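# Upright a closed gift box and open its lid

## Task

A closed gift box is lying on its side on the table. Stand it up on its bottom face, then open it so the lid is at least roughly upright or swung further back; small hidden magnets keep the lid's flap closed.

## Robot and tools

Robot: two arms, left_arm and right_arm. Each ends in an identical five-finger right hand, so the hands are not mirrored. In the scene frame the origin is at table height between the arms, +z is up, +x points out over the table, and left_arm sits on the +y side. Image sides do not match arm names. Base positions: left_arm (-0.043, +0.699, +0.177) m, right_arm (-0.016, -0.520, +0.177) m.

Hand point: a reference spot 0.15 m out from the wrist flange and 0.05 m in front of the palm. Its +z runs along straight fingers, +y points out of the palm, +x runs across the palm away from the thumb. Straight fingers extend 6 to 7 cm past it along +z. A bracket on the little-finger side of the wrist can strike things. With fingers level, the wrist may sit up to 0.13 m (palm down) or 0.25 m (palm up) below the point and reach the table first.

Frames: reported hand positions, orientations (quat_wxyz), velocities and Hand target are in each arm's own base frame. Fixed cameras and the table use the scene frame. Motion offsets are along the axes of the current Hand target.

A row is 28 numbers, each in [-1, 1], and always covers both arms: left_arm dx, dy, dz, rx, ry, rz, then left hand little, ring, middle, index, thumb_bend, thumb_turn, force_limit, speed; then the same 14 for right_arm. dx..rz are an offset, not a pose: a displacement from the Hand target held when the action (or move) began, where 1.0 equals 0.6 m or 180 degrees, and rx, ry, rz form one rotation vector. All six zeros re-request the current Hand target. The controller clips commanded orientation to within 32 degrees of the measured one per control step.

Hand numbers are absolute targets, not offsets: +1 open/straight, -1 closed; thumb_turn -1 puts the thumb opposite the fingers, +1 beside the palm. force_limit maps -1..+1 to about 0..10 N at the fingertip (0..15 N for the two thumb motors). speed rises from near zero at -1 to full at +0.48 and stays full above that. No value means unchanged: to keep a hand as is, resend the eight numbers last sent for it (or, if none yet, its hand_measured plus hand_force_limit and hand_speed). For gentle grips close at speed -0.94 or below. Thumb-opposed grips suit items about 0.035 to 0.065 m thick.

Tools:
- execute_actions(actions, cameras): actions is a list of actions; each action is up to 15 rows, one per 1/30 s step, and a short action repeats its last row. Every row counts from the action's starting Hand target, not the previous row. Images come back only for an empty list or when cameras names them.
- move(target, speed, blend, stop_force, zero, blocking, cameras): target is one 28-number row or a list of up to 15 rows, all offsets from the same starting Hand targets. Straight-line paths, finishing together, at least 0.5 s, capped at 10 s. speed in m/s, 0.002 to 3.2 (default 0.25), turning limited to twice that in rad/s; one value or one per target. blend is a corner radius in m (0 means stop at each target). stop_force, 4 to 120 N, ends an arm's path when its wrist sensor feels that much push against travel; unreliable while the hand rotates; omit it when backing off a contact. zero (default true) re-zeroes the force reference before the move. blocking=false returns after about 0.5 s and cannot be combined with stop_force. Paths ignore obstacles and the other arm.
- wait(seconds 0 to 10, cameras): lets time pass with the last commands held.
- stop(cameras): brakes a running move.
- zoom_image(camera, region): camera is cam_high, cam_left_wrist or cam_right_wrist; region [x0, y0, x1, y1] in pixels from the top-left, at most 504 by 504.
- show_instructions(): shows the reference picture(s).
- zero_wrist_force(arm): re-zeroes that arm's force/torque sensor.
- finished_scene(scene): ends the scene; scene is the current scene number. Irreversible.
Images: cam_high 896x504, cam_left_wrist and cam_right_wrist 672x504 fisheye.

Results: Hand target (the last commanded, clipped pose, base for the next offsets), end_effector_position and orientation, velocities (omitted when joints are still, shown as within noise), joint positions and torques, hand_measured, hand_stopped_by (moving, target, force, stalled, fault), hand_load_n (positive pushes a finger open; near 0 can mean a lost grip), hand_force_limit, hand_speed, Wrist force and torque in the hand's own axes plus the peak since the last report. A move adds a move: line with its ending (done, off_target, moving, held, fault) and limits such as paced or held. The hand often rests short of its target; resend the gap as an offset if needed.

Avoid: the box falling, being dropped or left off the table; slamming or shoving hard, since arms are stiff and a target slightly beyond firm contact can trip a fault. A joint torque over its limit (elbow 142, wrist joints 51.3, shoulder 313 N m) or roughly 150 N on the arm halts that arm for 10 s. Keep the two arms and hands from touching each other, and do not let fingers grip the other hand. Excess finger force lowers the result. Do not route a path near an arm's own base. Long stretched poses or pushing into unreachable targets overheat motors (warning at 70 °C, braking at 85 °C).

Each tool is called after "Emit:" by a JSON object that holds its "method" and its "body".

Reference images:

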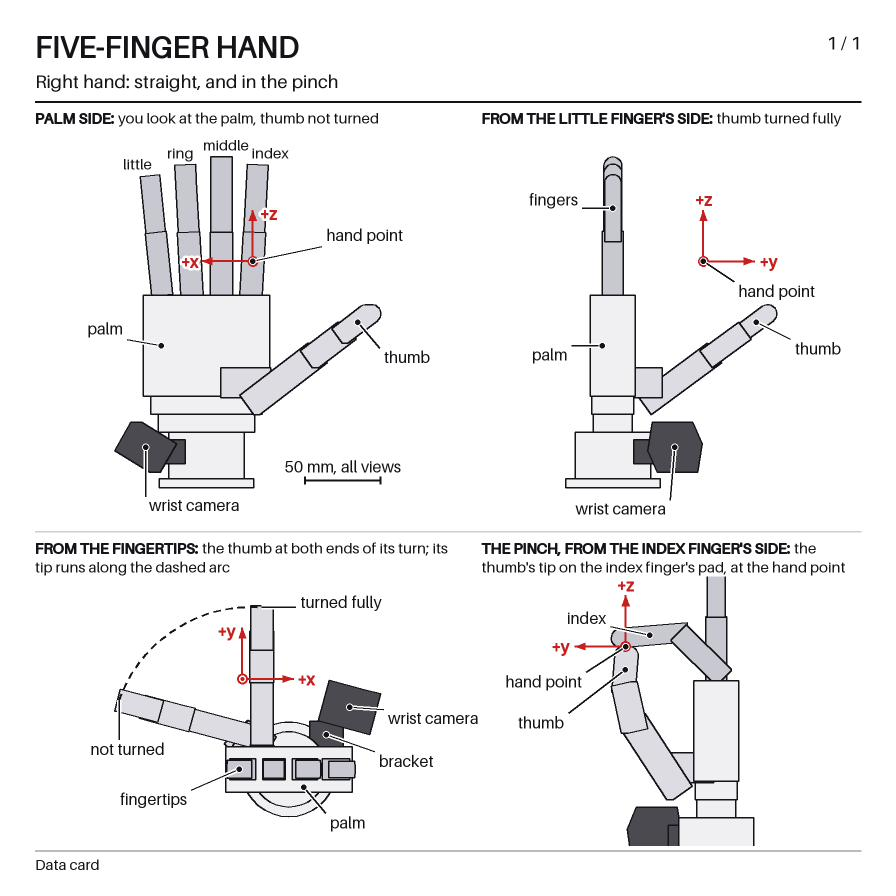

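## Session

Emit:
{"method": "execute_actions", "body": {"actions": []}}

Scene clock: 0.00 s.
left_arm: end_effector_position=(-0.0685, +0.5070, +0.6776) hand_measured=(+1.000, +1.000, +1.000, +1.000, +1.000, +1.000) hand_load_n=(+0.0, +0.0, +0.0, -0.5, +0.0, +0.0) hand_stopped_by=(target, target, target, target, target, target) hand_force_limit=0.00 hand_speed=-0.80 end_effector_quat_wxyz=(-0.165, +0.709, -0.685, -0.027) | right_arm: end_effector_position=(+0.0705, -0.4506, +0.6844) hand_measured=(+1.000, +1.000, +1.000, +1.000, +1.000, +1.000) hand_load_n=(+0.0, +0.0, +0.0, +0.0, +0.0, +0.0) hand_stopped_by=(target, target, target, target, target, target) hand_force_limit=0.00 hand_speed=-0.80 end_effector_quat_wxyz=(+0.041, +0.754, +0.654, -0.046)
Joint positions: left_arm=[1.273 -1.666 1.344 1.571 1.671 -1.919] | right_arm=[-1.996 -1.715 1.408 1.761 1.535 -1.853]
Joint velocities: within noise
Joint torques (N m): no reading
Wrist force (N): no reading
Wrist torque (N m): no reading
Wrist force, peak (N): no reading
Hand target: left_arm -0.0685, +0.5070, +0.6776; -0.165, +0.709, -0.685, -0.027 | right_arm +0.0705, -0.4506, +0.6844; +0.041, +0.754, +0.654, -0.046

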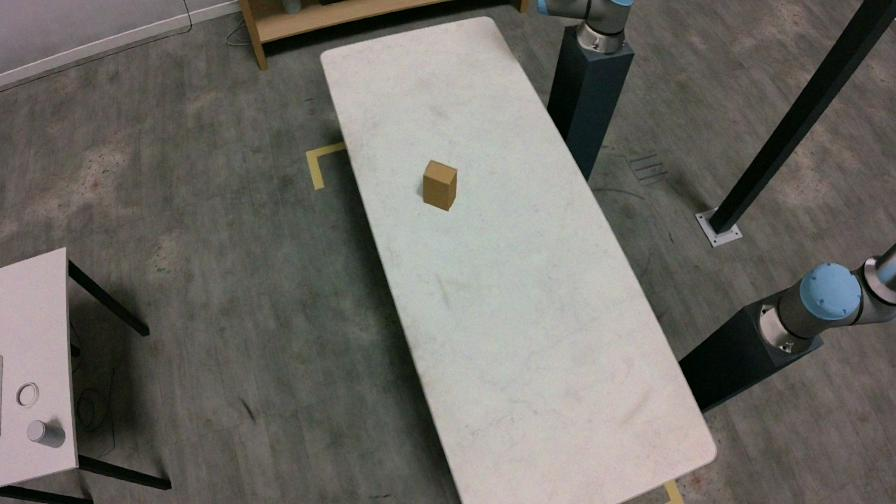

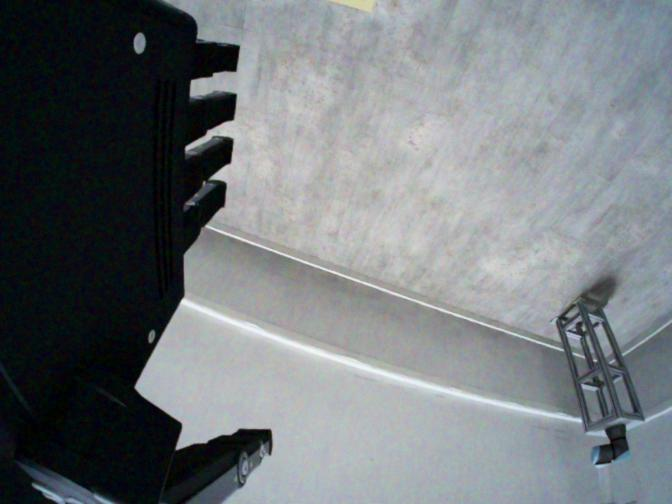

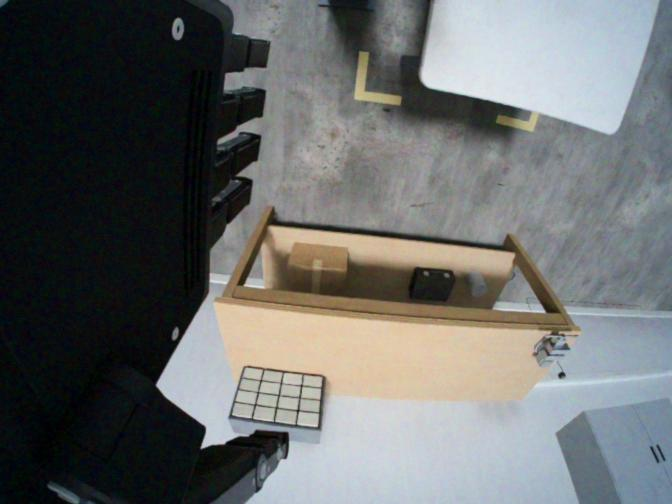

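Emit:
{"method": "zoom_image", "body": {"camera": "cam_high", "region": [400, 140, 480, 220]}}

Scaled by 6.300 from the camera's 896x504 image, which has a finer 1280x720 frame.

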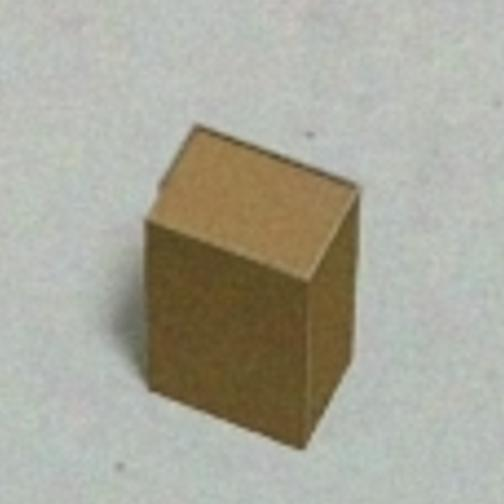

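Emit:
{"method": "move", "body": {"target": [0,0,0,0,0,0,1,1,1,1,1,1,0,-0.8,0.559,0.649,0.325,-0.0516,0.0140,-0.839,1,1,1,1,1,1,0,-0.8], "speed": 0.8, "cameras": ["cam_right_wrist"]}}

Scene clock: 46.67 s.
left_arm: end_effector_position=(-0.0685, +0.5070, +0.6776) hand_measured=(+1.000, +1.000, +1.000, +1.000, +1.000, +1.000) hand_load_n=(+0.0, +0.0, +0.0, +0.0, -0.5, +0.0) hand_stopped_by=(target, target, target, target, target, target) hand_force_limit=0.00 hand_speed=-0.80 end_effector_quat_wxyz=(-0.165, +0.709, -0.685, -0.027) | right_arm: end_effector_position=(+0.5000, -0.1995, +0.4507) hand_measured=(+1.000, +1.000, +1.000, +1.000, +1.000, +1.000) hand_load_n=(+0.0, +0.0, +0.0, +0.0, +0.0, +0.0) hand_stopped_by=(target, target, target, target, target, target) hand_force_limit=0.00 hand_speed=-0.80 end_effector_quat_wxyz=(+0.000, -0.448, +0.894, +0.000)
Joint positions: left_arm=[1.273 -1.666 1.344 1.571 1.671 -1.919] | right_arm=[-0.757 -1.381 1.494 1.458 1.57 -3.255]
Joint torques (N m): left_arm=[0.14 -31.18 -38.1 2.64 0.23 -0.13] | right_arm=[2.94 -68.98 -29.47 7.18 -0.9 0.95]
Wrist force (N): left_arm=[0.0 0.1 0.3] | right_arm=[-0.5 -0.3 0.0]
Wrist torque (N m): left_arm=[0.00 -0.01 0.00] | right_arm=[-0.05 0.05 -0.26]
Wrist force, peak (N): left_arm=[0.4 0.5 0.1] | right_arm=[-1.5 -1.0 0.6]
Hand target: left_arm -0.0685, +0.5070, +0.6776; -0.165, +0.709, -0.685, -0.027 | right_arm +0.4999, -0.1994, +0.4507; +0.000, -0.448, +0.894, +0.000
Off the commanded pose: left_arm 0.000 m, 0 deg | right_arm 0.000 m, 0 deg.
move: done
camera_calibration:
cam_right_wrist: T_world_to_cam=[[-0.916952, 0.397749, -0.0315274, 0.551507], [0.330968, 0.802365, 0.49666, -0.224577], [0.222843, 0.444979, -0.867372, 0.481784], [0, 0, 0, 1]] pos_world=[0.472672, -0.253553, 0.546812]
Images, in order (width x height): cam_right_wrist 672x504.

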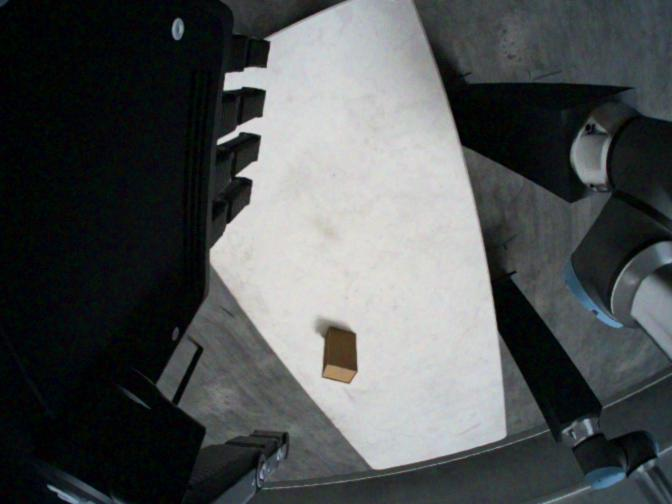

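Emit:
{"method": "move", "body": {"target": [0,0,0,0,0,0,1,1,1,1,1,1,0,-0.8,-0.7495,0.1933,0.6228,0,0,0,1,1,1,1,1,1,0,-0.8], "speed": 0.8, "cameras": ["cam_right_wrist"]}}

Emit:
{"method": "zoom_image", "body": {"camera": "cam_right_wrist", "region": [220, 200, 472, 452]}}

Scene clock: 51.03 s.
left_arm: end_effector_position=(-0.0685, +0.5070, +0.6776) hand_measured=(+1.000, +1.000, +1.000, +1.000, +1.000, +1.000) hand_load_n=(-0.5, +0.0, +0.0, +0.0, +0.0, +0.0) hand_stopped_by=(target, target, target, target, target, target) hand_force_limit=0.00 hand_speed=-0.80 end_effector_quat_wxyz=(-0.165, +0.709, -0.685, -0.027) | right_arm: end_effector_position=(+0.6766, +0.2304, +0.0776) hand_measured=(+1.000, +1.000, +1.000, +1.000, +1.000, +1.000) hand_load_n=(+0.0, +0.5, +0.0, +0.0, +0.0, +0.0) hand_stopped_by=(target, target, target, target, target, target) hand_force_limit=0.00 hand_speed=-0.80 end_effector_quat_wxyz=(+0.000, -0.448, +0.894, +0.000)
Joint positions: left_arm=[1.273 -1.666 1.344 1.571 1.671 -1.919] | right_arm=[-0.007 -0.943 1.563 0.951 1.57 -2.506]
Joint torques (N m): left_arm=[1.19 -29.81 -38.38 2.87 -0.07 -0.06] | right_arm=[14.67 -69.96 -35.16 1.42 -1.17 2.74]
Wrist force (N): left_arm=[0.0 0.0 0.1] | right_arm=[-0.2 -0.3 0.2]
Wrist torque (N m): left_arm=[-0.01 0.00 0.00] | right_arm=[-0.11 0.00 0.07]
Wrist force, peak (N): left_arm=[0.2 0.5 0.3] | right_arm=[-5.4 1.4 4.9]
Hand target: left_arm -0.0685, +0.5070, +0.6776; -0.165, +0.709, -0.685, -0.027 | right_arm +0.6767, +0.2305, +0.0775; +0.000, -0.448, +0.894, +0.000
Off the commanded pose: left_arm 0.000 m, 0 deg | right_arm 0.000 m, 0 deg.
move: done; limits=paced
camera_calibration:
cam_right_wrist: T_world_to_cam=[[-0.91703, 0.397582, -0.0313773, 0.53078], [0.330875, 0.802371, 0.496712, -0.442528], [0.22266, 0.445118, -0.867348, -0.0723474], [0, 0, 0, 1]] pos_world=[0.649271, 0.176246, 0.173713]
Images, in order (width x height): cam_right_wrist 672x504.

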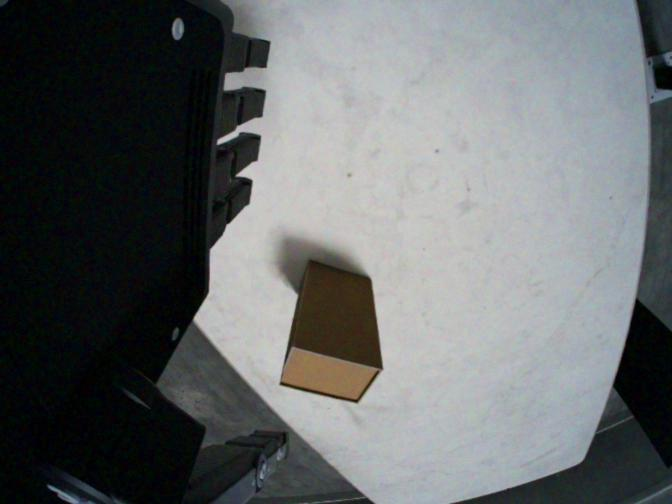

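Scaled by 2.000 from the camera's 672x504 image, which has a finer 960x720 frame.

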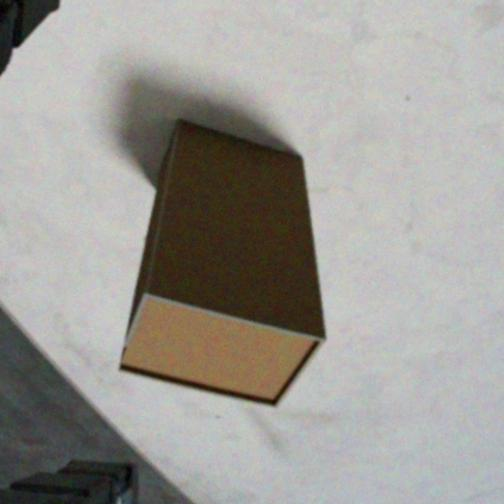

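Emit:
{"method": "zoom_image", "body": {"camera": "cam_right_wrist", "region": [265, 250, 395, 415]}}

Scaled by 3.055 from the camera's 672x504 image, which has a finer 960x720 frame.

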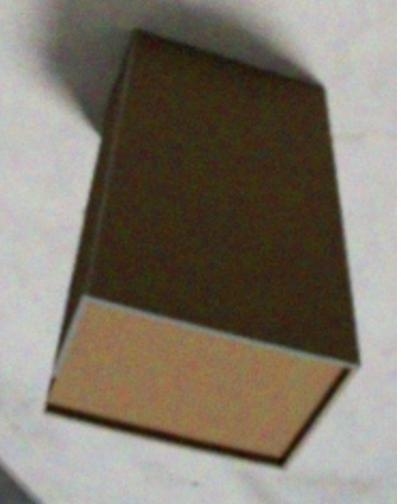

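Emit:
{"method": "move", "body": {"target": [0,0,0,0,0,0,1,1,1,1,1,1,0,-0.8,-0.3687,-0.4178,0.034,0,0,-0.489,1,1,1,1,1,1,0,-0.8], "speed": 0.8, "cameras": ["cam_right_wrist"]}}

Emit:
{"method": "zoom_image", "body": {"camera": "cam_right_wrist", "region": [250, 220, 450, 420]}}

Scene clock: 72.73 s.
left_arm: end_effector_position=(-0.0685, +0.5070, +0.6776) hand_measured=(+1.000, +1.000, +1.000, +1.000, +1.000, +1.000) hand_load_n=(+0.0, +0.0, +0.0, +0.0, +0.0, +0.0) hand_stopped_by=(target, target, target, target, target, target) hand_force_limit=0.00 hand_speed=-0.80 end_effector_quat_wxyz=(-0.165, +0.709, -0.685, -0.027) | right_arm: end_effector_position=(+1.0075, +0.2568, +0.0569) hand_measured=(+1.000, +1.000, +1.000, +1.000, +1.000, +1.000) hand_load_n=(+0.0, +0.0, +0.0, +0.0, +0.0, +0.0) hand_stopped_by=(target, target, target, target, target, target) hand_force_limit=0.00 hand_speed=-0.80 end_effector_quat_wxyz=(-0.040, +0.942, -0.329, +0.059)
Joint positions: left_arm=[1.273 -1.666 1.344 1.571 1.671 -1.919] | right_arm=[0.096 -0.158 0.035 1.554 1.547 -3.943]
Joint torques (N m): left_arm=[0.66 -30.58 -37.9 2.8 0.13 -0.29] | right_arm=[11.08 -119.73 -44.16 4.52 -0.76 -1.26]
Wrist force (N): left_arm=[0.0 0.3 0.1] | right_arm=[0.0 0.4 -0.3]
Wrist torque (N m): left_arm=[0.05 0.01 0.01] | right_arm=[0.04 -0.03 -0.21]
Wrist force, peak (N): left_arm=[0.1 0.5 0.4] | right_arm=[1.2 1.3 -0.2]
Hand target: left_arm -0.0685, +0.5070, +0.6776; -0.165, +0.709, -0.685, -0.027 | right_arm +1.0099, +0.2574, +0.0572; -0.001, +0.943, -0.332, +0.000
Off the commanded pose: left_arm 0.000 m, 0 deg | right_arm 0.003 m, 8 deg.
elbow stopped short (right arm): the move would have taken joint 3 (elbow) straighter than the controller allows.
move: off_target (right_arm)
camera_calibration:
cam_right_wrist: T_world_to_cam=[[-0.413234, -0.902325, -0.122668, 0.654468], [-0.854201, 0.337415, 0.395591, 0.756223], [-0.315562, 0.268254, -0.910198, 0.414472], [0, 0, 0, 1]] pos_world=[1.04721, 0.224198, 0.158379]
Images, in order (width x height): cam_right_wrist 672x504.

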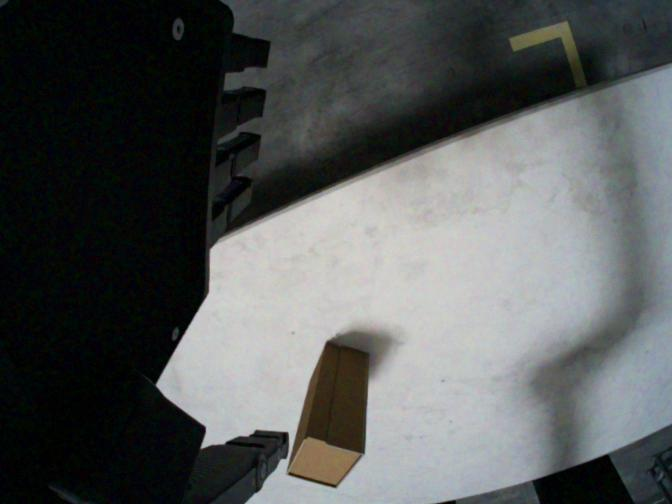

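Scaled by 2.520 from the camera's 672x504 image, which has a finer 960x720 frame.

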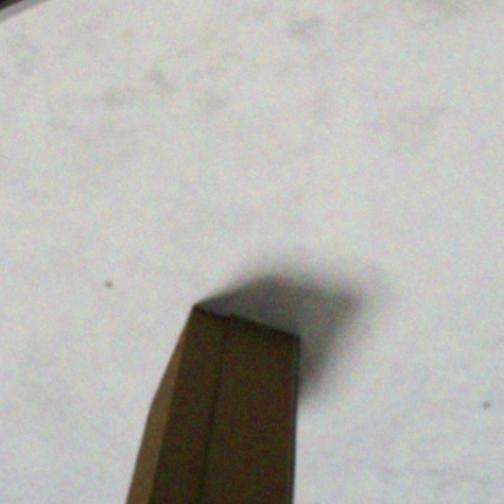

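Emit:
{"method": "zoom_image", "body": {"camera": "cam_right_wrist", "region": [270, 330, 390, 500]}}

Scaled by 2.965 from the camera's 672x504 image, which has a finer 960x720 frame.

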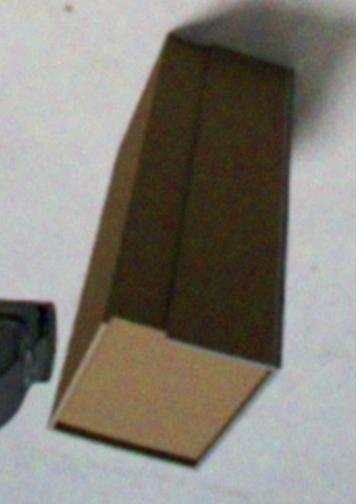

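Emit:
{"method": "move", "body": {"target": [[0,0,0,0,0,0,1,1,1,1,1,1,0,-0.8,-0.213,0.293,-0.405,0,0,0.511,1,1,1,1,1,-1,0,0.2],[0,0,0,0,0,0,1,1,1,1,1,1,0,-0.8,-0.432,0.064,-0.071,0,0,-0.979,1,1,1,1,1,-1,0,0.2]], "speed": 0.7, "blend": 0.05, "cameras": ["cam_high","cam_right_wrist"]}}

Emit:
{"method": "zoom_image", "body": {"camera": "cam_right_wrist", "region": [180, 120, 480, 400]}}

Emit:
{"method": "zoom_image", "body": {"camera": "cam_high", "region": [380, 80, 560, 240]}}

Scene clock: 186.93 s.
left_arm: end_effector_position=(-0.0685, +0.5070, +0.6776) hand_measured=(+1.000, +1.000, +1.000, +1.000, +1.000, +1.000) hand_load_n=(+0.0, +0.0, -0.5, +0.0, +0.0, +0.0) hand_stopped_by=(target, target, target, target, target, target) hand_force_limit=0.00 hand_speed=-0.80 end_effector_quat_wxyz=(-0.165, +0.709, -0.685, -0.027) | right_arm: end_effector_position=(+0.7839, +0.3899, +0.0998) hand_measured=(+1.000, +1.000, +1.000, +1.000, +1.000, -1.000) hand_load_n=(+0.0, +0.0, +0.0, +0.0, +0.0, +0.0) hand_stopped_by=(target, target, target, target, target, target) hand_force_limit=0.00 hand_speed=0.20 end_effector_quat_wxyz=(+0.000, +0.363, +0.932, +0.001)
Joint positions: left_arm=[1.273 -1.666 1.344 1.571 1.671 -1.919] | right_arm=[0.253 -0.846 1.342 1.074 1.57 -0.575]
Joint torques (N m): left_arm=[-2.5 -30.82 -38.41 2.98 -0.01 -0.61] | right_arm=[-10.51 -111.7 -24.93 7.13 -0.86 3.11]
Wrist force (N): left_arm=[0.1 0.1 0.1] | right_arm=[-0.2 -0.1 0.0]
Wrist torque (N m): left_arm=[0.00 -0.02 0.01] | right_arm=[-0.04 -0.02 0.08]
Wrist force, peak (N): left_arm=[0.4 0.4 0.4] | right_arm=[1.5 -0.8 -2.9]
Hand target: left_arm -0.0685, +0.5070, +0.6776; -0.165, +0.709, -0.685, -0.027 | right_arm +0.7839, +0.3899, +0.0999; +0.000, +0.363, +0.932, +0.001
Off the commanded pose: left_arm 0.000 m, 0 deg | right_arm 0.000 m, 0 deg.
move: done
camera_calibration:
cam_right_wrist: T_world_to_cam=[[0.487331, 0.872678, -0.0306795, -0.719763], [0.765613, -0.410118, 0.495621, -0.485036], [0.419935, -0.26502, -0.867997, -0.025684], [0, 0, 0, 1]] pos_world=[0.732898, 0.422393, 0.196019]
Images, in order (width x height): cam_high 896x504, cam_right_wrist 672x504.

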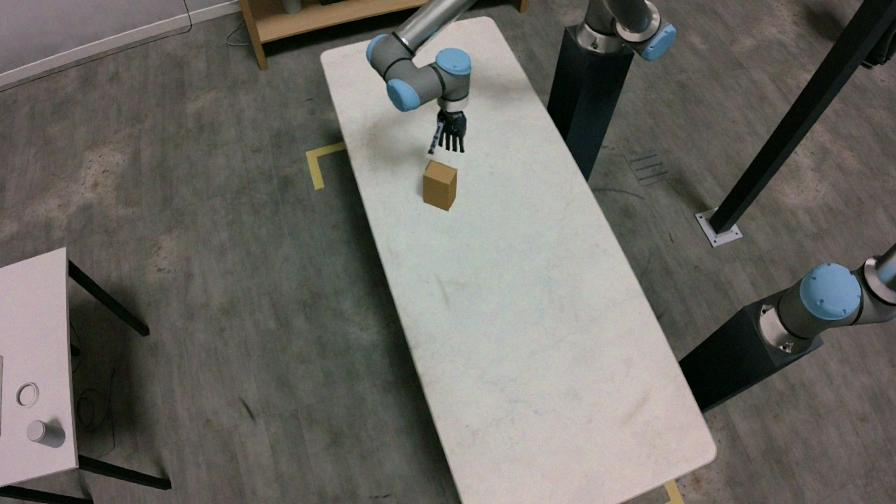

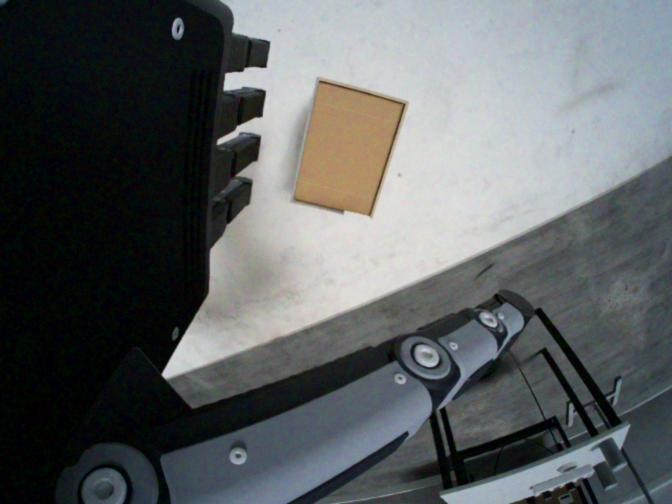

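Scaled by 1.680 from the camera's 672x504 image, which has a finer 960x720 frame.

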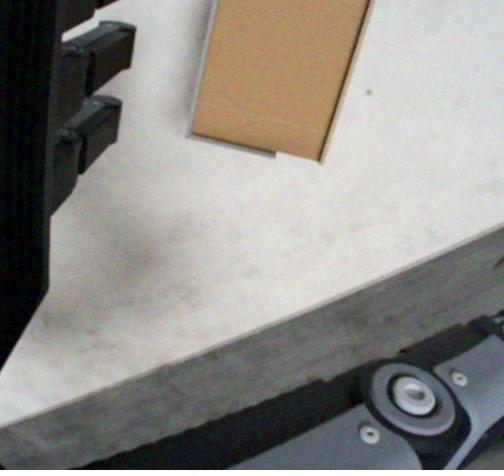

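Scaled by 2.800 from the camera's 896x504 image, which has a finer 1280x720 frame.

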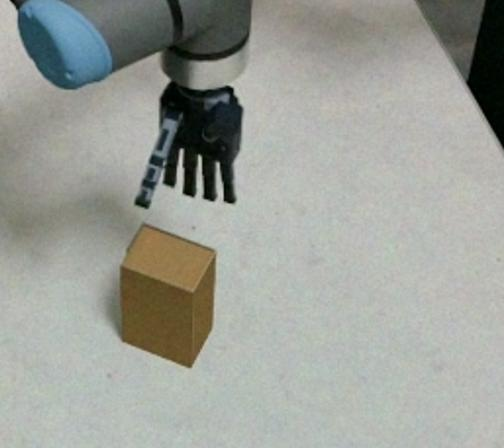

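Emit:
{"method": "move", "body": {"target": [[0,0,0,0,0,0,1,1,1,1,1,1,0,-0.8,0,0.015,0.07,0,0,0,1,1,1,1,1,-1,0,0.2],[0,0,0,0,0,0,1,1,1,1,1,1,0,-0.8,0,0.015,0.2383,0,0,0,1,1,1,1,1,-1,0,0.2]], "speed": 0.15, "stop_force": 8, "cameras": ["cam_high","cam_right_wrist"]}}

Emit:
{"method": "zoom_image", "body": {"camera": "cam_high", "region": [400, 100, 500, 220]}}

Scene clock: 199.63 s.
left_arm: end_effector_position=(-0.0685, +0.5070, +0.6776) hand_measured=(+1.000, +1.000, +1.000, +1.000, +1.000, +1.000) hand_load_n=(+0.0, +0.5, +0.0, +0.5, -0.5, +0.0) hand_stopped_by=(target, target, target, target, target, target) hand_force_limit=0.00 hand_speed=-0.80 end_effector_quat_wxyz=(-0.165, +0.709, -0.685, -0.027) | right_arm: end_effector_position=(+0.7894, +0.3965, -0.0386) hand_measured=(+1.000, +1.000, +1.000, +1.000, +1.000, -1.000) hand_load_n=(+0.0, +0.0, +0.0, +0.0, +0.0, +0.5) hand_stopped_by=(target, target, target, target, target, target) hand_force_limit=0.00 hand_speed=0.20 end_effector_quat_wxyz=(-0.001, +0.363, +0.932, +0.000)
Joint positions: left_arm=[1.273 -1.666 1.344 1.571 1.671 -1.919] | right_arm=[0.259 -0.707 1.366 0.914 1.57 -0.568]
Joint torques (N m): left_arm=[-0.96 -30.74 -38.37 2.66 0.22 -0.5] | right_arm=[0.13 -99.68 -29.36 3.46 0.21 0.09]
Wrist force (N): left_arm=[0.0 0.1 0.3] | right_arm=[-0.2 -0.1 0.0]
Wrist torque (N m): left_arm=[-0.01 -0.01 0.01] | right_arm=[-0.05 -0.03 -0.24]
Wrist force, peak (N): left_arm=[0.1 0.5 0.4] | right_arm=[9.6 -12.4 -127.0]
Hand target: left_arm -0.0685, +0.5070, +0.6776; -0.165, +0.709, -0.685, -0.027 | right_arm +0.7894, +0.3965, -0.0386; -0.001, +0.363, +0.932, +0.000 (not the last commanded pose)
Off the commanded pose: left_arm 0.000 m, 0 deg | right_arm 0.005 m, 0 deg.
FORCE FAULT: contact force on the right arm reached its limit, and that arm stopped. The contact can be on any part of that arm, not only on its tool. That arm's remaining commands of this call were not run. That arm is still stopped at the end of this call. That arm stays stopped for about 9 more seconds. Until then a move that you send moves the other arm only, and its call returns only when the move has ended. Once the stop has ended, the next robot result says so. If the stop ends while you think or write, that arm runs what you send next, counted from a new Hand target: where the arm stands when the stop ends. While its stop runs, that arm, its gripper or tool too, takes no new command. Until it ends, the stop uses up actions while you think or wait. An arm that is not stopped still takes commands.
move: fault (right_arm; stop_force had ended the path); path passed 1 of 2 targets
camera_calibration:
cam_right_wrist: T_world_to_cam=[[0.487465, 0.87254, -0.0324212, -0.732481], [0.766774, -0.410025, 0.4939, -0.418942], [0.417654, -0.265619, -0.868914, -0.144386], [0, 0, 0, 1]] pos_world=[0.738596, 0.428991, 0.0577081]
Images, in order (width x height): cam_high 896x504, cam_right_wrist 672x504.

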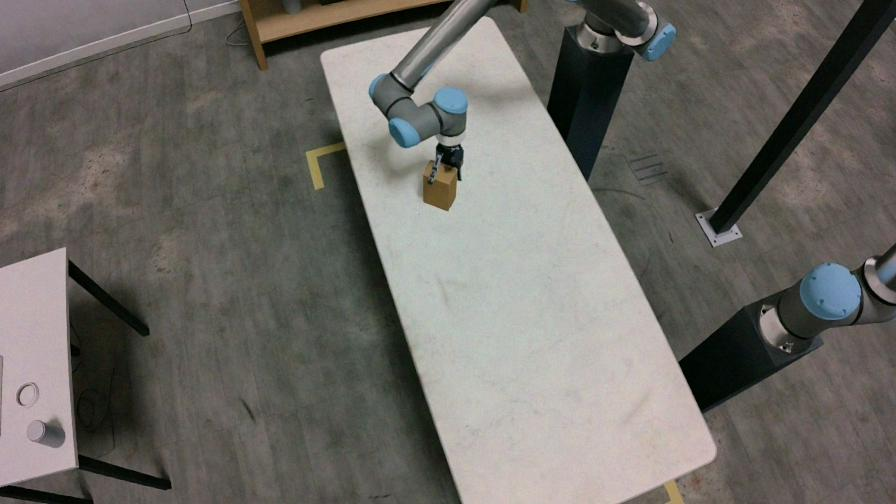

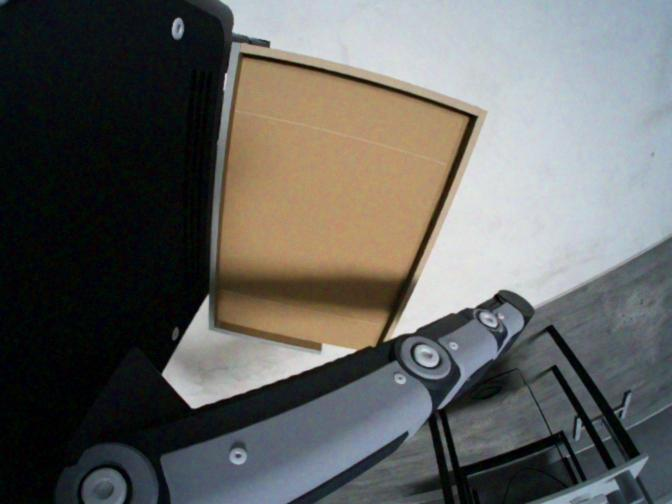

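Scaled by 4.200 from the camera's 896x504 image, which has a finer 1280x720 frame.

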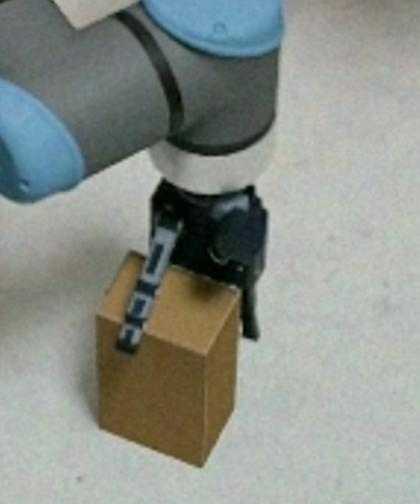

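Emit:
{"method": "wait", "body": {"seconds": 2.5}}

Emit:
{"method": "move", "body": {"target": [[0,0,0,0,0,0,1,1,1,1,1,1,0,-0.8,0,0,-0.02,0,0,0,1,1,1,1,1,-1,0,0.2],[0,0,0,0,0,0,1,1,1,1,1,1,0,-0.8,0,0.016,-0.02,0,0,0,1,1,1,1,1,-1,0,0.2]], "speed": 0.05}}

Emit:
{"method": "move", "body": {"target": [0,0,0,0,0,0,1,1,1,1,1,1,0,-0.8,0,0,0.04,0,0,0,1,1,1,1,1,-1,0,0.2], "speed": 0.02, "stop_force": 5, "cameras": ["cam_high","cam_right_wrist"]}}

Scene clock: 216.73 s.
left_arm: end_effector_position=(-0.0685, +0.5070, +0.6776) hand_measured=(+1.000, +1.000, +1.000, +1.000, +1.000, +1.000) hand_load_n=(+0.0, +0.0, +0.0, +0.0, +0.0, +0.0) hand_stopped_by=(target, target, target, target, target, target) hand_force_limit=0.00 hand_speed=-0.80 end_effector_quat_wxyz=(-0.165, +0.709, -0.685, -0.027) | right_arm: end_effector_position=(+0.7894, +0.3965, -0.0386) hand_measured=(+1.000, +1.000, +1.000, +1.000, +1.000, -1.000) hand_load_n=(+0.0, +0.0, +0.0, -0.5, +0.0, +0.0) hand_stopped_by=(target, target, target, target, target, target) hand_force_limit=0.00 hand_speed=0.20 end_effector_quat_wxyz=(-0.001, +0.363, +0.932, +0.000)
Joint positions: left_arm=[1.273 -1.666 1.344 1.571 1.671 -1.919] | right_arm=[0.259 -0.707 1.366 0.914 1.57 -0.568]
Joint torques (N m): left_arm=[0.34 -31.44 -38.55 2.71 0.18 -0.84] | right_arm=[0.87 -102.38 -30.73 4 0.12 -0.06]
Wrist force (N): left_arm=[0.1 0.3 0.1] | right_arm=[-0.2 -0.2 0.1]
Wrist torque (N m): left_arm=[0.04 -0.02 0.02] | right_arm=[-0.06 -0.04 -0.24]
Wrist force, peak (N): left_arm=[0.2 0.5 0.5] | right_arm=[-0.6 -0.5 -0.3]
Hand target: left_arm -0.0685, +0.5070, +0.6776; -0.165, +0.709, -0.685, -0.027 | right_arm +0.7894, +0.3965, -0.0386; -0.001, +0.363, +0.932, +0.000 (not the last commanded pose)
Off the commanded pose: left_arm 0.000 m, 0 deg | right_arm 0.005 m, 0 deg.
FORCE FAULT, CONTINUED: the right arm's stop, for the force fault that an earlier result reported, is over. The rest of the stop counts as 19 of the actions that you can send in this scene. During its stop the right arm's controller moved it back a little. That arm's target is now where it stood when the stop ended, not its last command. That arm accepts commands again.
wait: 2.50 s; at rest from the start

Scene clock: 217.83 s.
left_arm: end_effector_position=(-0.0685, +0.5070, +0.6776) hand_measured=(+1.000, +1.000, +1.000, +1.000, +1.000, +1.000) hand_load_n=(+0.0, +0.0, +0.0, +0.0, +0.0, +0.0) hand_stopped_by=(target, target, target, target, target, target) hand_force_limit=0.00 hand_speed=-0.80 end_effector_quat_wxyz=(-0.165, +0.709, -0.685, -0.027) | right_arm: end_effector_position=(+0.7959, +0.4037, -0.0267) hand_measured=(+1.000, +1.000, +1.000, +1.000, +1.000, -1.000) hand_load_n=(+0.0, +0.0, +0.0, -0.5, +0.0, +0.0) hand_stopped_by=(target, target, target, target, target, target) hand_force_limit=0.00 hand_speed=0.20 end_effector_quat_wxyz=(-0.001, +0.363, +0.932, +0.000)
Joint positions: left_arm=[1.273 -1.666 1.344 1.571 1.671 -1.919] | right_arm=[0.266 -0.706 1.339 0.94 1.57 -0.562]
Joint torques (N m): left_arm=[0.52 -31.79 -37.7 2.97 -0.16 -0.71] | right_arm=[-14.26 -118.14 -22.74 1.45 -1 -1.95]
Wrist force (N): left_arm=[0.2 0.2 0.4] | right_arm=[-0.3 -0.4 -0.3]
Wrist torque (N m): left_arm=[0.00 -0.05 0.02] | right_arm=[-0.01 -0.02 -0.24]
Wrist force, peak (N): left_arm=[0.2 0.6 0.3] | right_arm=[-0.4 -0.9 0.1]
Hand target: left_arm -0.0685, +0.5070, +0.6776; -0.165, +0.709, -0.685, -0.027 | right_arm +0.7960, +0.4035, -0.0266; -0.001, +0.363, +0.932, +0.000
Off the commanded pose: left_arm 0.000 m, 0 deg | right_arm 0.000 m, 0 deg.
move: done

Scene clock: 219.87 s.
left_arm: end_effector_position=(-0.0685, +0.5070, +0.6776) hand_measured=(+1.000, +1.000, +1.000, +1.000, +1.000, +1.000) hand_load_n=(+0.0, +0.0, +0.0, +0.0, +0.0, +0.0) hand_stopped_by=(target, target, target, target, target, target) hand_force_limit=0.00 hand_speed=-0.80 end_effector_quat_wxyz=(-0.165, +0.709, -0.685, -0.027) | right_arm: end_effector_position=(+0.7959, +0.4035, -0.0399) hand_measured=(+1.000, +1.000, +1.000, +1.000, +1.000, -1.000) hand_load_n=(+0.0, +0.0, +0.0, +0.0, +0.0, +0.0) hand_stopped_by=(target, target, target, target, target, target) hand_force_limit=0.00 hand_speed=0.20 end_effector_quat_wxyz=(-0.001, +0.363, +0.932, +0.000)
Joint positions: left_arm=[1.273 -1.666 1.344 1.571 1.671 -1.919] | right_arm=[0.266 -0.693 1.341 0.925 1.57 -0.562]
Joint torques (N m): left_arm=[1.99 -29.22 -37.88 2.54 0.18 -0.81] | right_arm=[-12.61 -116.01 -37.34 6.53 -1.27 -2.69]
Wrist force (N): left_arm=[0.4 -0.1 0.1] | right_arm=[-0.4 -1.3 -3.2]
Wrist torque (N m): left_arm=[-0.03 -0.06 0.02] | right_arm=[0.09 0.00 -0.21]
Wrist force, peak (N): left_arm=[0.4 0.5 0.3] | right_arm=[2.8 -6.0 -40.8]
Hand target: left_arm -0.0685, +0.5070, +0.6776; -0.165, +0.709, -0.685, -0.027 | right_arm +0.7959, +0.4036, -0.0399; -0.001, +0.363, +0.932, +0.000 (not the last commanded pose)
Off the commanded pose: left_arm 0.000 m, 0 deg | right_arm 0.011 m, 0 deg.
move: contact (right_arm)
camera_calibration:
cam_right_wrist: T_world_to_cam=[[0.487465, 0.87254, -0.0324212, -0.741887], [0.766774, -0.410025, 0.4939, -0.420372], [0.417654, -0.265619, -0.868914, -0.146345], [0, 0, 0, 1]] pos_world=[0.745096, 0.436091, 0.0564081]
Images, in order (width x height): cam_high 896x504, cam_right_wrist 672x504.

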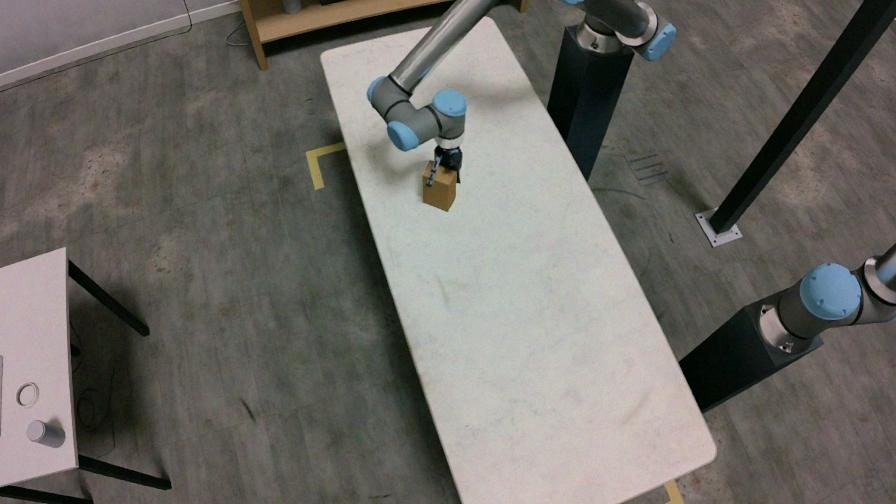

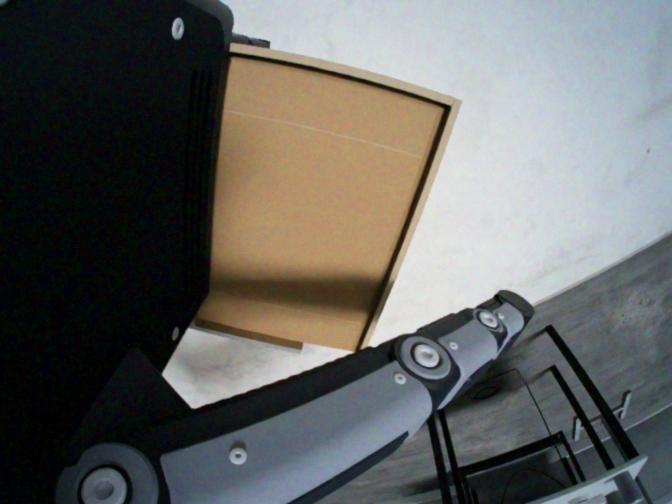

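Emit:
{"method": "move", "body": {"target": [[0,0,0,0,0,0,1,1,1,1,1,1,0,-0.8,0,0,-0.02,0,0,0,1,1,1,1,1,-1,0,0.2],[0,0,0,0,0,0,1,1,1,1,1,1,0,-0.8,0,-0.0317,-0.02,0,0,0,1,1,1,1,1,-1,0,0.2]], "speed": 0.06}}

Emit:
{"method": "move", "body": {"target": [0,0,0,0,0,0,1,1,1,1,1,1,0,-0.8,0,0,0.032,0,0,0,1,1,1,1,1,-1,0,0.2], "speed": 0.02, "stop_force": 4, "cameras": ["cam_high","cam_right_wrist"]}}

Emit:
{"method": "zoom_image", "body": {"camera": "cam_high", "region": [400, 100, 500, 220]}}

Scene clock: 239.20 s.
left_arm: end_effector_position=(-0.0685, +0.5070, +0.6776) hand_measured=(+1.000, +1.000, +1.000, +1.000, +1.000, +1.000) hand_load_n=(+0.0, +0.0, +0.0, +0.0, +0.0, +0.0) hand_stopped_by=(target, target, target, target, target, target) hand_force_limit=0.00 hand_speed=-0.80 end_effector_quat_wxyz=(-0.165, +0.709, -0.685, -0.027) | right_arm: end_effector_position=(+0.7831, +0.3894, -0.0278) hand_measured=(+1.000, +1.000, +1.000, +1.000, +1.000, -1.000) hand_load_n=(+0.0, +0.0, +0.0, +0.0, +0.0, +0.0) hand_stopped_by=(target, target, target, target, target, target) hand_force_limit=0.00 hand_speed=0.20 end_effector_quat_wxyz=(-0.001, +0.363, +0.932, +0.000) end_effector_velocity=(+0.001, +0.001, -0.001) end_effector_angular_velocity=(+0.000, +0.001, -0.001)
Joint positions: left_arm=[1.273 -1.666 1.344 1.571 1.671 -1.919] | right_arm=[0.253 -0.73 1.388 0.914 1.57 -0.575]
Joint velocities: left_arm=[within noise] | right_arm=[0.001 0.004 -0.005 0.003 -0.001 0.002]
Joint torques (N m): left_arm=[1.03 -31.51 -38.03 2.96 0.46 -0.47] | right_arm=[15.82 -83.19 -38.33 7.29 1.54 2.09]
Wrist force (N): left_arm=[-0.2 0.1 0.0] | right_arm=[-0.4 -0.3 0.2]
Wrist torque (N m): left_arm=[0.01 0.02 0.00] | right_arm=[-0.09 0.00 0.06]
Wrist force, peak (N): left_arm=[0.2 0.5 0.2] | right_arm=[-0.2 -1.4 -3.2]
Hand target: left_arm -0.0685, +0.5070, +0.6776; -0.165, +0.709, -0.685, -0.027 | right_arm +0.7831, +0.3895, -0.0279; -0.001, +0.363, +0.932, +0.000
Off the commanded pose: left_arm 0.000 m, 0 deg | right_arm 0.000 m, 0 deg.
move: done

Scene clock: 241.37 s.
left_arm: end_effector_position=(-0.0685, +0.5070, +0.6776) hand_measured=(+1.000, +1.000, +1.000, +1.000, +1.000, +1.000) hand_load_n=(+0.0, +0.0, +0.0, +0.0, +0.0, +0.0) hand_stopped_by=(target, target, target, target, target, target) hand_force_limit=0.00 hand_speed=-0.80 end_effector_quat_wxyz=(-0.165, +0.709, -0.685, -0.027) | right_arm: end_effector_position=(+0.7830, +0.3895, -0.0471) hand_measured=(+1.000, +1.000, +1.000, +1.000, +1.000, -1.000) hand_load_n=(+0.0, +0.0, +0.0, +0.0, +0.0, +0.0) hand_stopped_by=(target, target, target, target, target, target) hand_force_limit=0.00 hand_speed=0.20 end_effector_quat_wxyz=(-0.001, +0.363, +0.932, +0.000)
Joint positions: left_arm=[1.273 -1.666 1.344 1.571 1.671 -1.919] | right_arm=[0.253 -0.71 1.391 0.892 1.57 -0.575]
Joint torques (N m): left_arm=[-0.56 -29.59 -37.7 3.28 0.18 -0.75] | right_arm=[14.81 -115.18 -30.05 7.18 1.99 2.75]
Wrist force (N): left_arm=[0.3 0.3 0.3] | right_arm=[-0.2 -0.3 -0.1]
Wrist torque (N m): left_arm=[0.03 -0.05 0.03] | right_arm=[-0.06 -0.03 -0.02]
Wrist force, peak (N): left_arm=[0.3 0.1 0.4] | right_arm=[-0.3 -0.6 0.3]
Hand target: left_arm -0.0685, +0.5070, +0.6776; -0.165, +0.709, -0.685, -0.027 | right_arm +0.7830, +0.3895, -0.0471; -0.001, +0.363, +0.932, +0.000
Off the commanded pose: left_arm 0.000 m, 0 deg | right_arm 0.000 m, 0 deg.
move: done
camera_calibration:
cam_right_wrist: T_world_to_cam=[[0.487463, 0.872541, -0.0324224, -0.723612], [0.766775, -0.410023, 0.4939, -0.412716], [0.417654, -0.265619, -0.868914, -0.150845], [0, 0, 0, 1]] pos_world=[0.732196, 0.422091, 0.0493081]
Images, in order (width x height): cam_high 896x504, cam_right_wrist 672x504.

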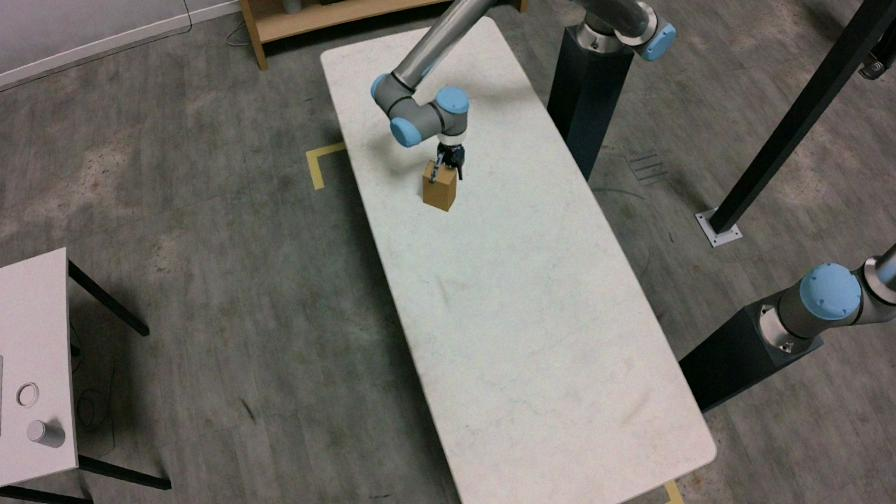

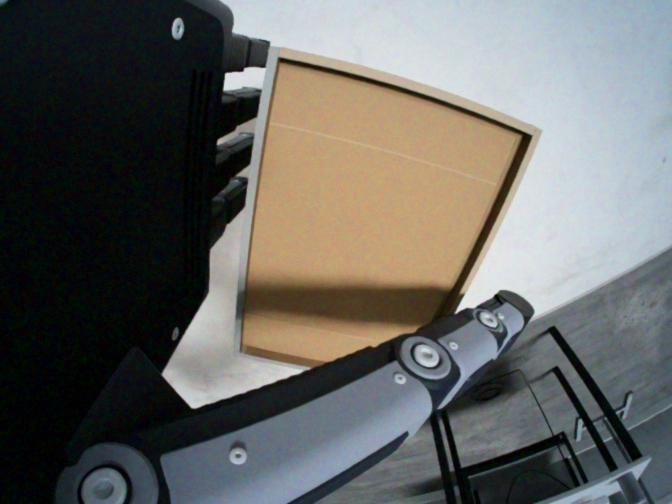

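Scaled by 4.200 from the camera's 896x504 image, which has a finer 1280x720 frame.

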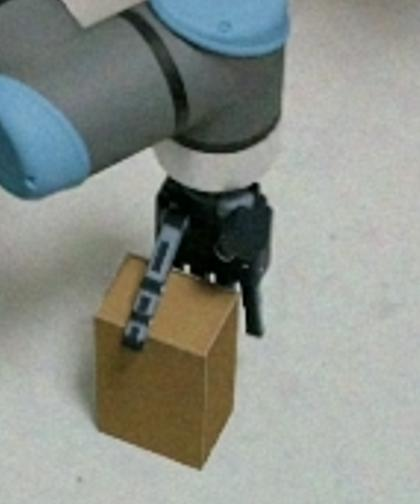

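Emit:
{"method": "move", "body": {"target": [0,0,0,0,0,0,1,1,1,1,1,1,0,-0.8,0,0,0.0167,0,0,0,1,1,1,1,1,-1,0,0.2], "speed": 0.02, "stop_force": 4}}

Emit:
{"method": "move", "body": {"target": [0,0,0,0,0,0,1,1,1,1,1,1,0,-0.8,0,0.01,0,0,0,0,1,1,1,1,1,-1,0,0.2], "speed": 0.02, "stop_force": 4, "cameras": ["cam_right_wrist"]}}

Scene clock: 246.77 s.
left_arm: end_effector_position=(-0.0685, +0.5070, +0.6776) hand_measured=(+1.000, +1.000, +1.000, +1.000, +1.000, +1.000) hand_load_n=(+0.0, +0.0, +0.0, +0.0, +0.0, +0.0) hand_stopped_by=(target, target, target, target, target, target) hand_force_limit=0.00 hand_speed=-0.80 end_effector_quat_wxyz=(-0.165, +0.709, -0.685, -0.027) | right_arm: end_effector_position=(+0.7830, +0.3896, -0.0548) hand_measured=(+1.000, +1.000, +1.000, +1.000, +1.000, -1.000) hand_load_n=(+0.0, +0.5, -0.5, +0.0, +0.5, +0.5) hand_stopped_by=(target, target, target, target, target, target) hand_force_limit=0.00 hand_speed=0.20 end_effector_quat_wxyz=(-0.001, +0.363, +0.932, +0.000)
Joint positions: left_arm=[1.273 -1.666 1.344 1.571 1.671 -1.919] | right_arm=[0.253 -0.702 1.392 0.883 1.57 -0.575]
Joint torques (N m): left_arm=[1.19 -31.06 -37.65 2.81 -0.1 -0.97] | right_arm=[14.56 -113.51 -35.47 6.91 2.03 2.23]
Wrist force (N): left_arm=[-0.1 0.1 0.0] | right_arm=[-0.3 -0.5 -4.2]
Wrist torque (N m): left_arm=[0.01 0.01 0.00] | right_arm=[-0.22 0.01 -0.02]
Wrist force, peak (N): left_arm=[0.5 0.3 0.3] | right_arm=[-0.4 -0.4 -13.6]
Hand target: left_arm -0.0685, +0.5070, +0.6776; -0.165, +0.709, -0.685, -0.027 | right_arm +0.7831, +0.3896, -0.0548; -0.001, +0.363, +0.932, +0.000 (not the last commanded pose)
Off the commanded pose: left_arm 0.000 m, 0 deg | right_arm 0.002 m, 0 deg.
move: contact (right_arm)

Scene clock: 248.17 s.
left_arm: end_effector_position=(-0.0685, +0.5070, +0.6776) hand_measured=(+1.000, +1.000, +1.000, +1.000, +1.000, +1.000) hand_load_n=(+0.0, +0.0, +0.0, +0.0, +0.0, +0.0) hand_stopped_by=(target, target, target, target, target, target) hand_force_limit=0.00 hand_speed=-0.80 end_effector_quat_wxyz=(-0.165, +0.709, -0.685, -0.027) | right_arm: end_effector_position=(+0.7871, +0.3940, -0.0549) hand_measured=(+1.000, +1.000, +1.000, +1.000, +1.000, -1.000) hand_load_n=(+0.0, +0.0, +0.0, +0.0, +0.0, +0.0) hand_stopped_by=(target, target, target, target, target, target) hand_force_limit=0.00 hand_speed=0.20 end_effector_quat_wxyz=(-0.001, +0.363, +0.932, +0.000)
Joint positions: left_arm=[1.273 -1.666 1.344 1.571 1.671 -1.919] | right_arm=[0.257 -0.694 1.377 0.89 1.57 -0.571]
Joint torques (N m): left_arm=[0.37 -30.99 -38.05 3.25 0.3 -1.3] | right_arm=[-12.31 -115.46 -20.29 1.31 0.8 -1.89]
Wrist force (N): left_arm=[0.3 0.2 0.2] | right_arm=[-0.1 -0.3 -0.1]
Wrist torque (N m): left_arm=[0.02 -0.05 0.03] | right_arm=[-0.06 -0.04 -0.24]
Wrist force, peak (N): left_arm=[0.3 0.5 -0.1] | right_arm=[-0.4 -0.3 -4.2]
Hand target: left_arm -0.0685, +0.5070, +0.6776; -0.165, +0.709, -0.685, -0.027 | right_arm +0.7871, +0.3940, -0.0548; -0.001, +0.363, +0.932, +0.000
Off the commanded pose: left_arm 0.000 m, 0 deg | right_arm 0.000 m, 0 deg.
move: done
camera_calibration:
cam_right_wrist: T_world_to_cam=[[0.487447, 0.872552, -0.0323806, -0.729784], [0.766721, -0.409993, 0.494009, -0.41014], [0.417772, -0.26563, -0.868854, -0.158224], [0, 0, 0, 1]] pos_world=[0.736296, 0.426591, 0.0415083]
Images, in order (width x height): cam_right_wrist 672x504.

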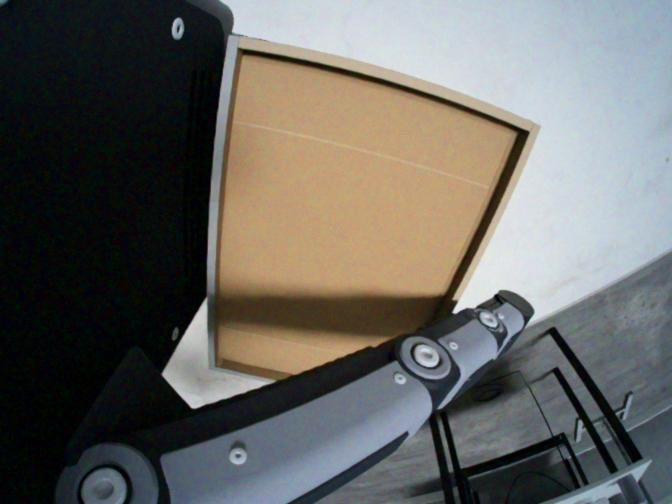

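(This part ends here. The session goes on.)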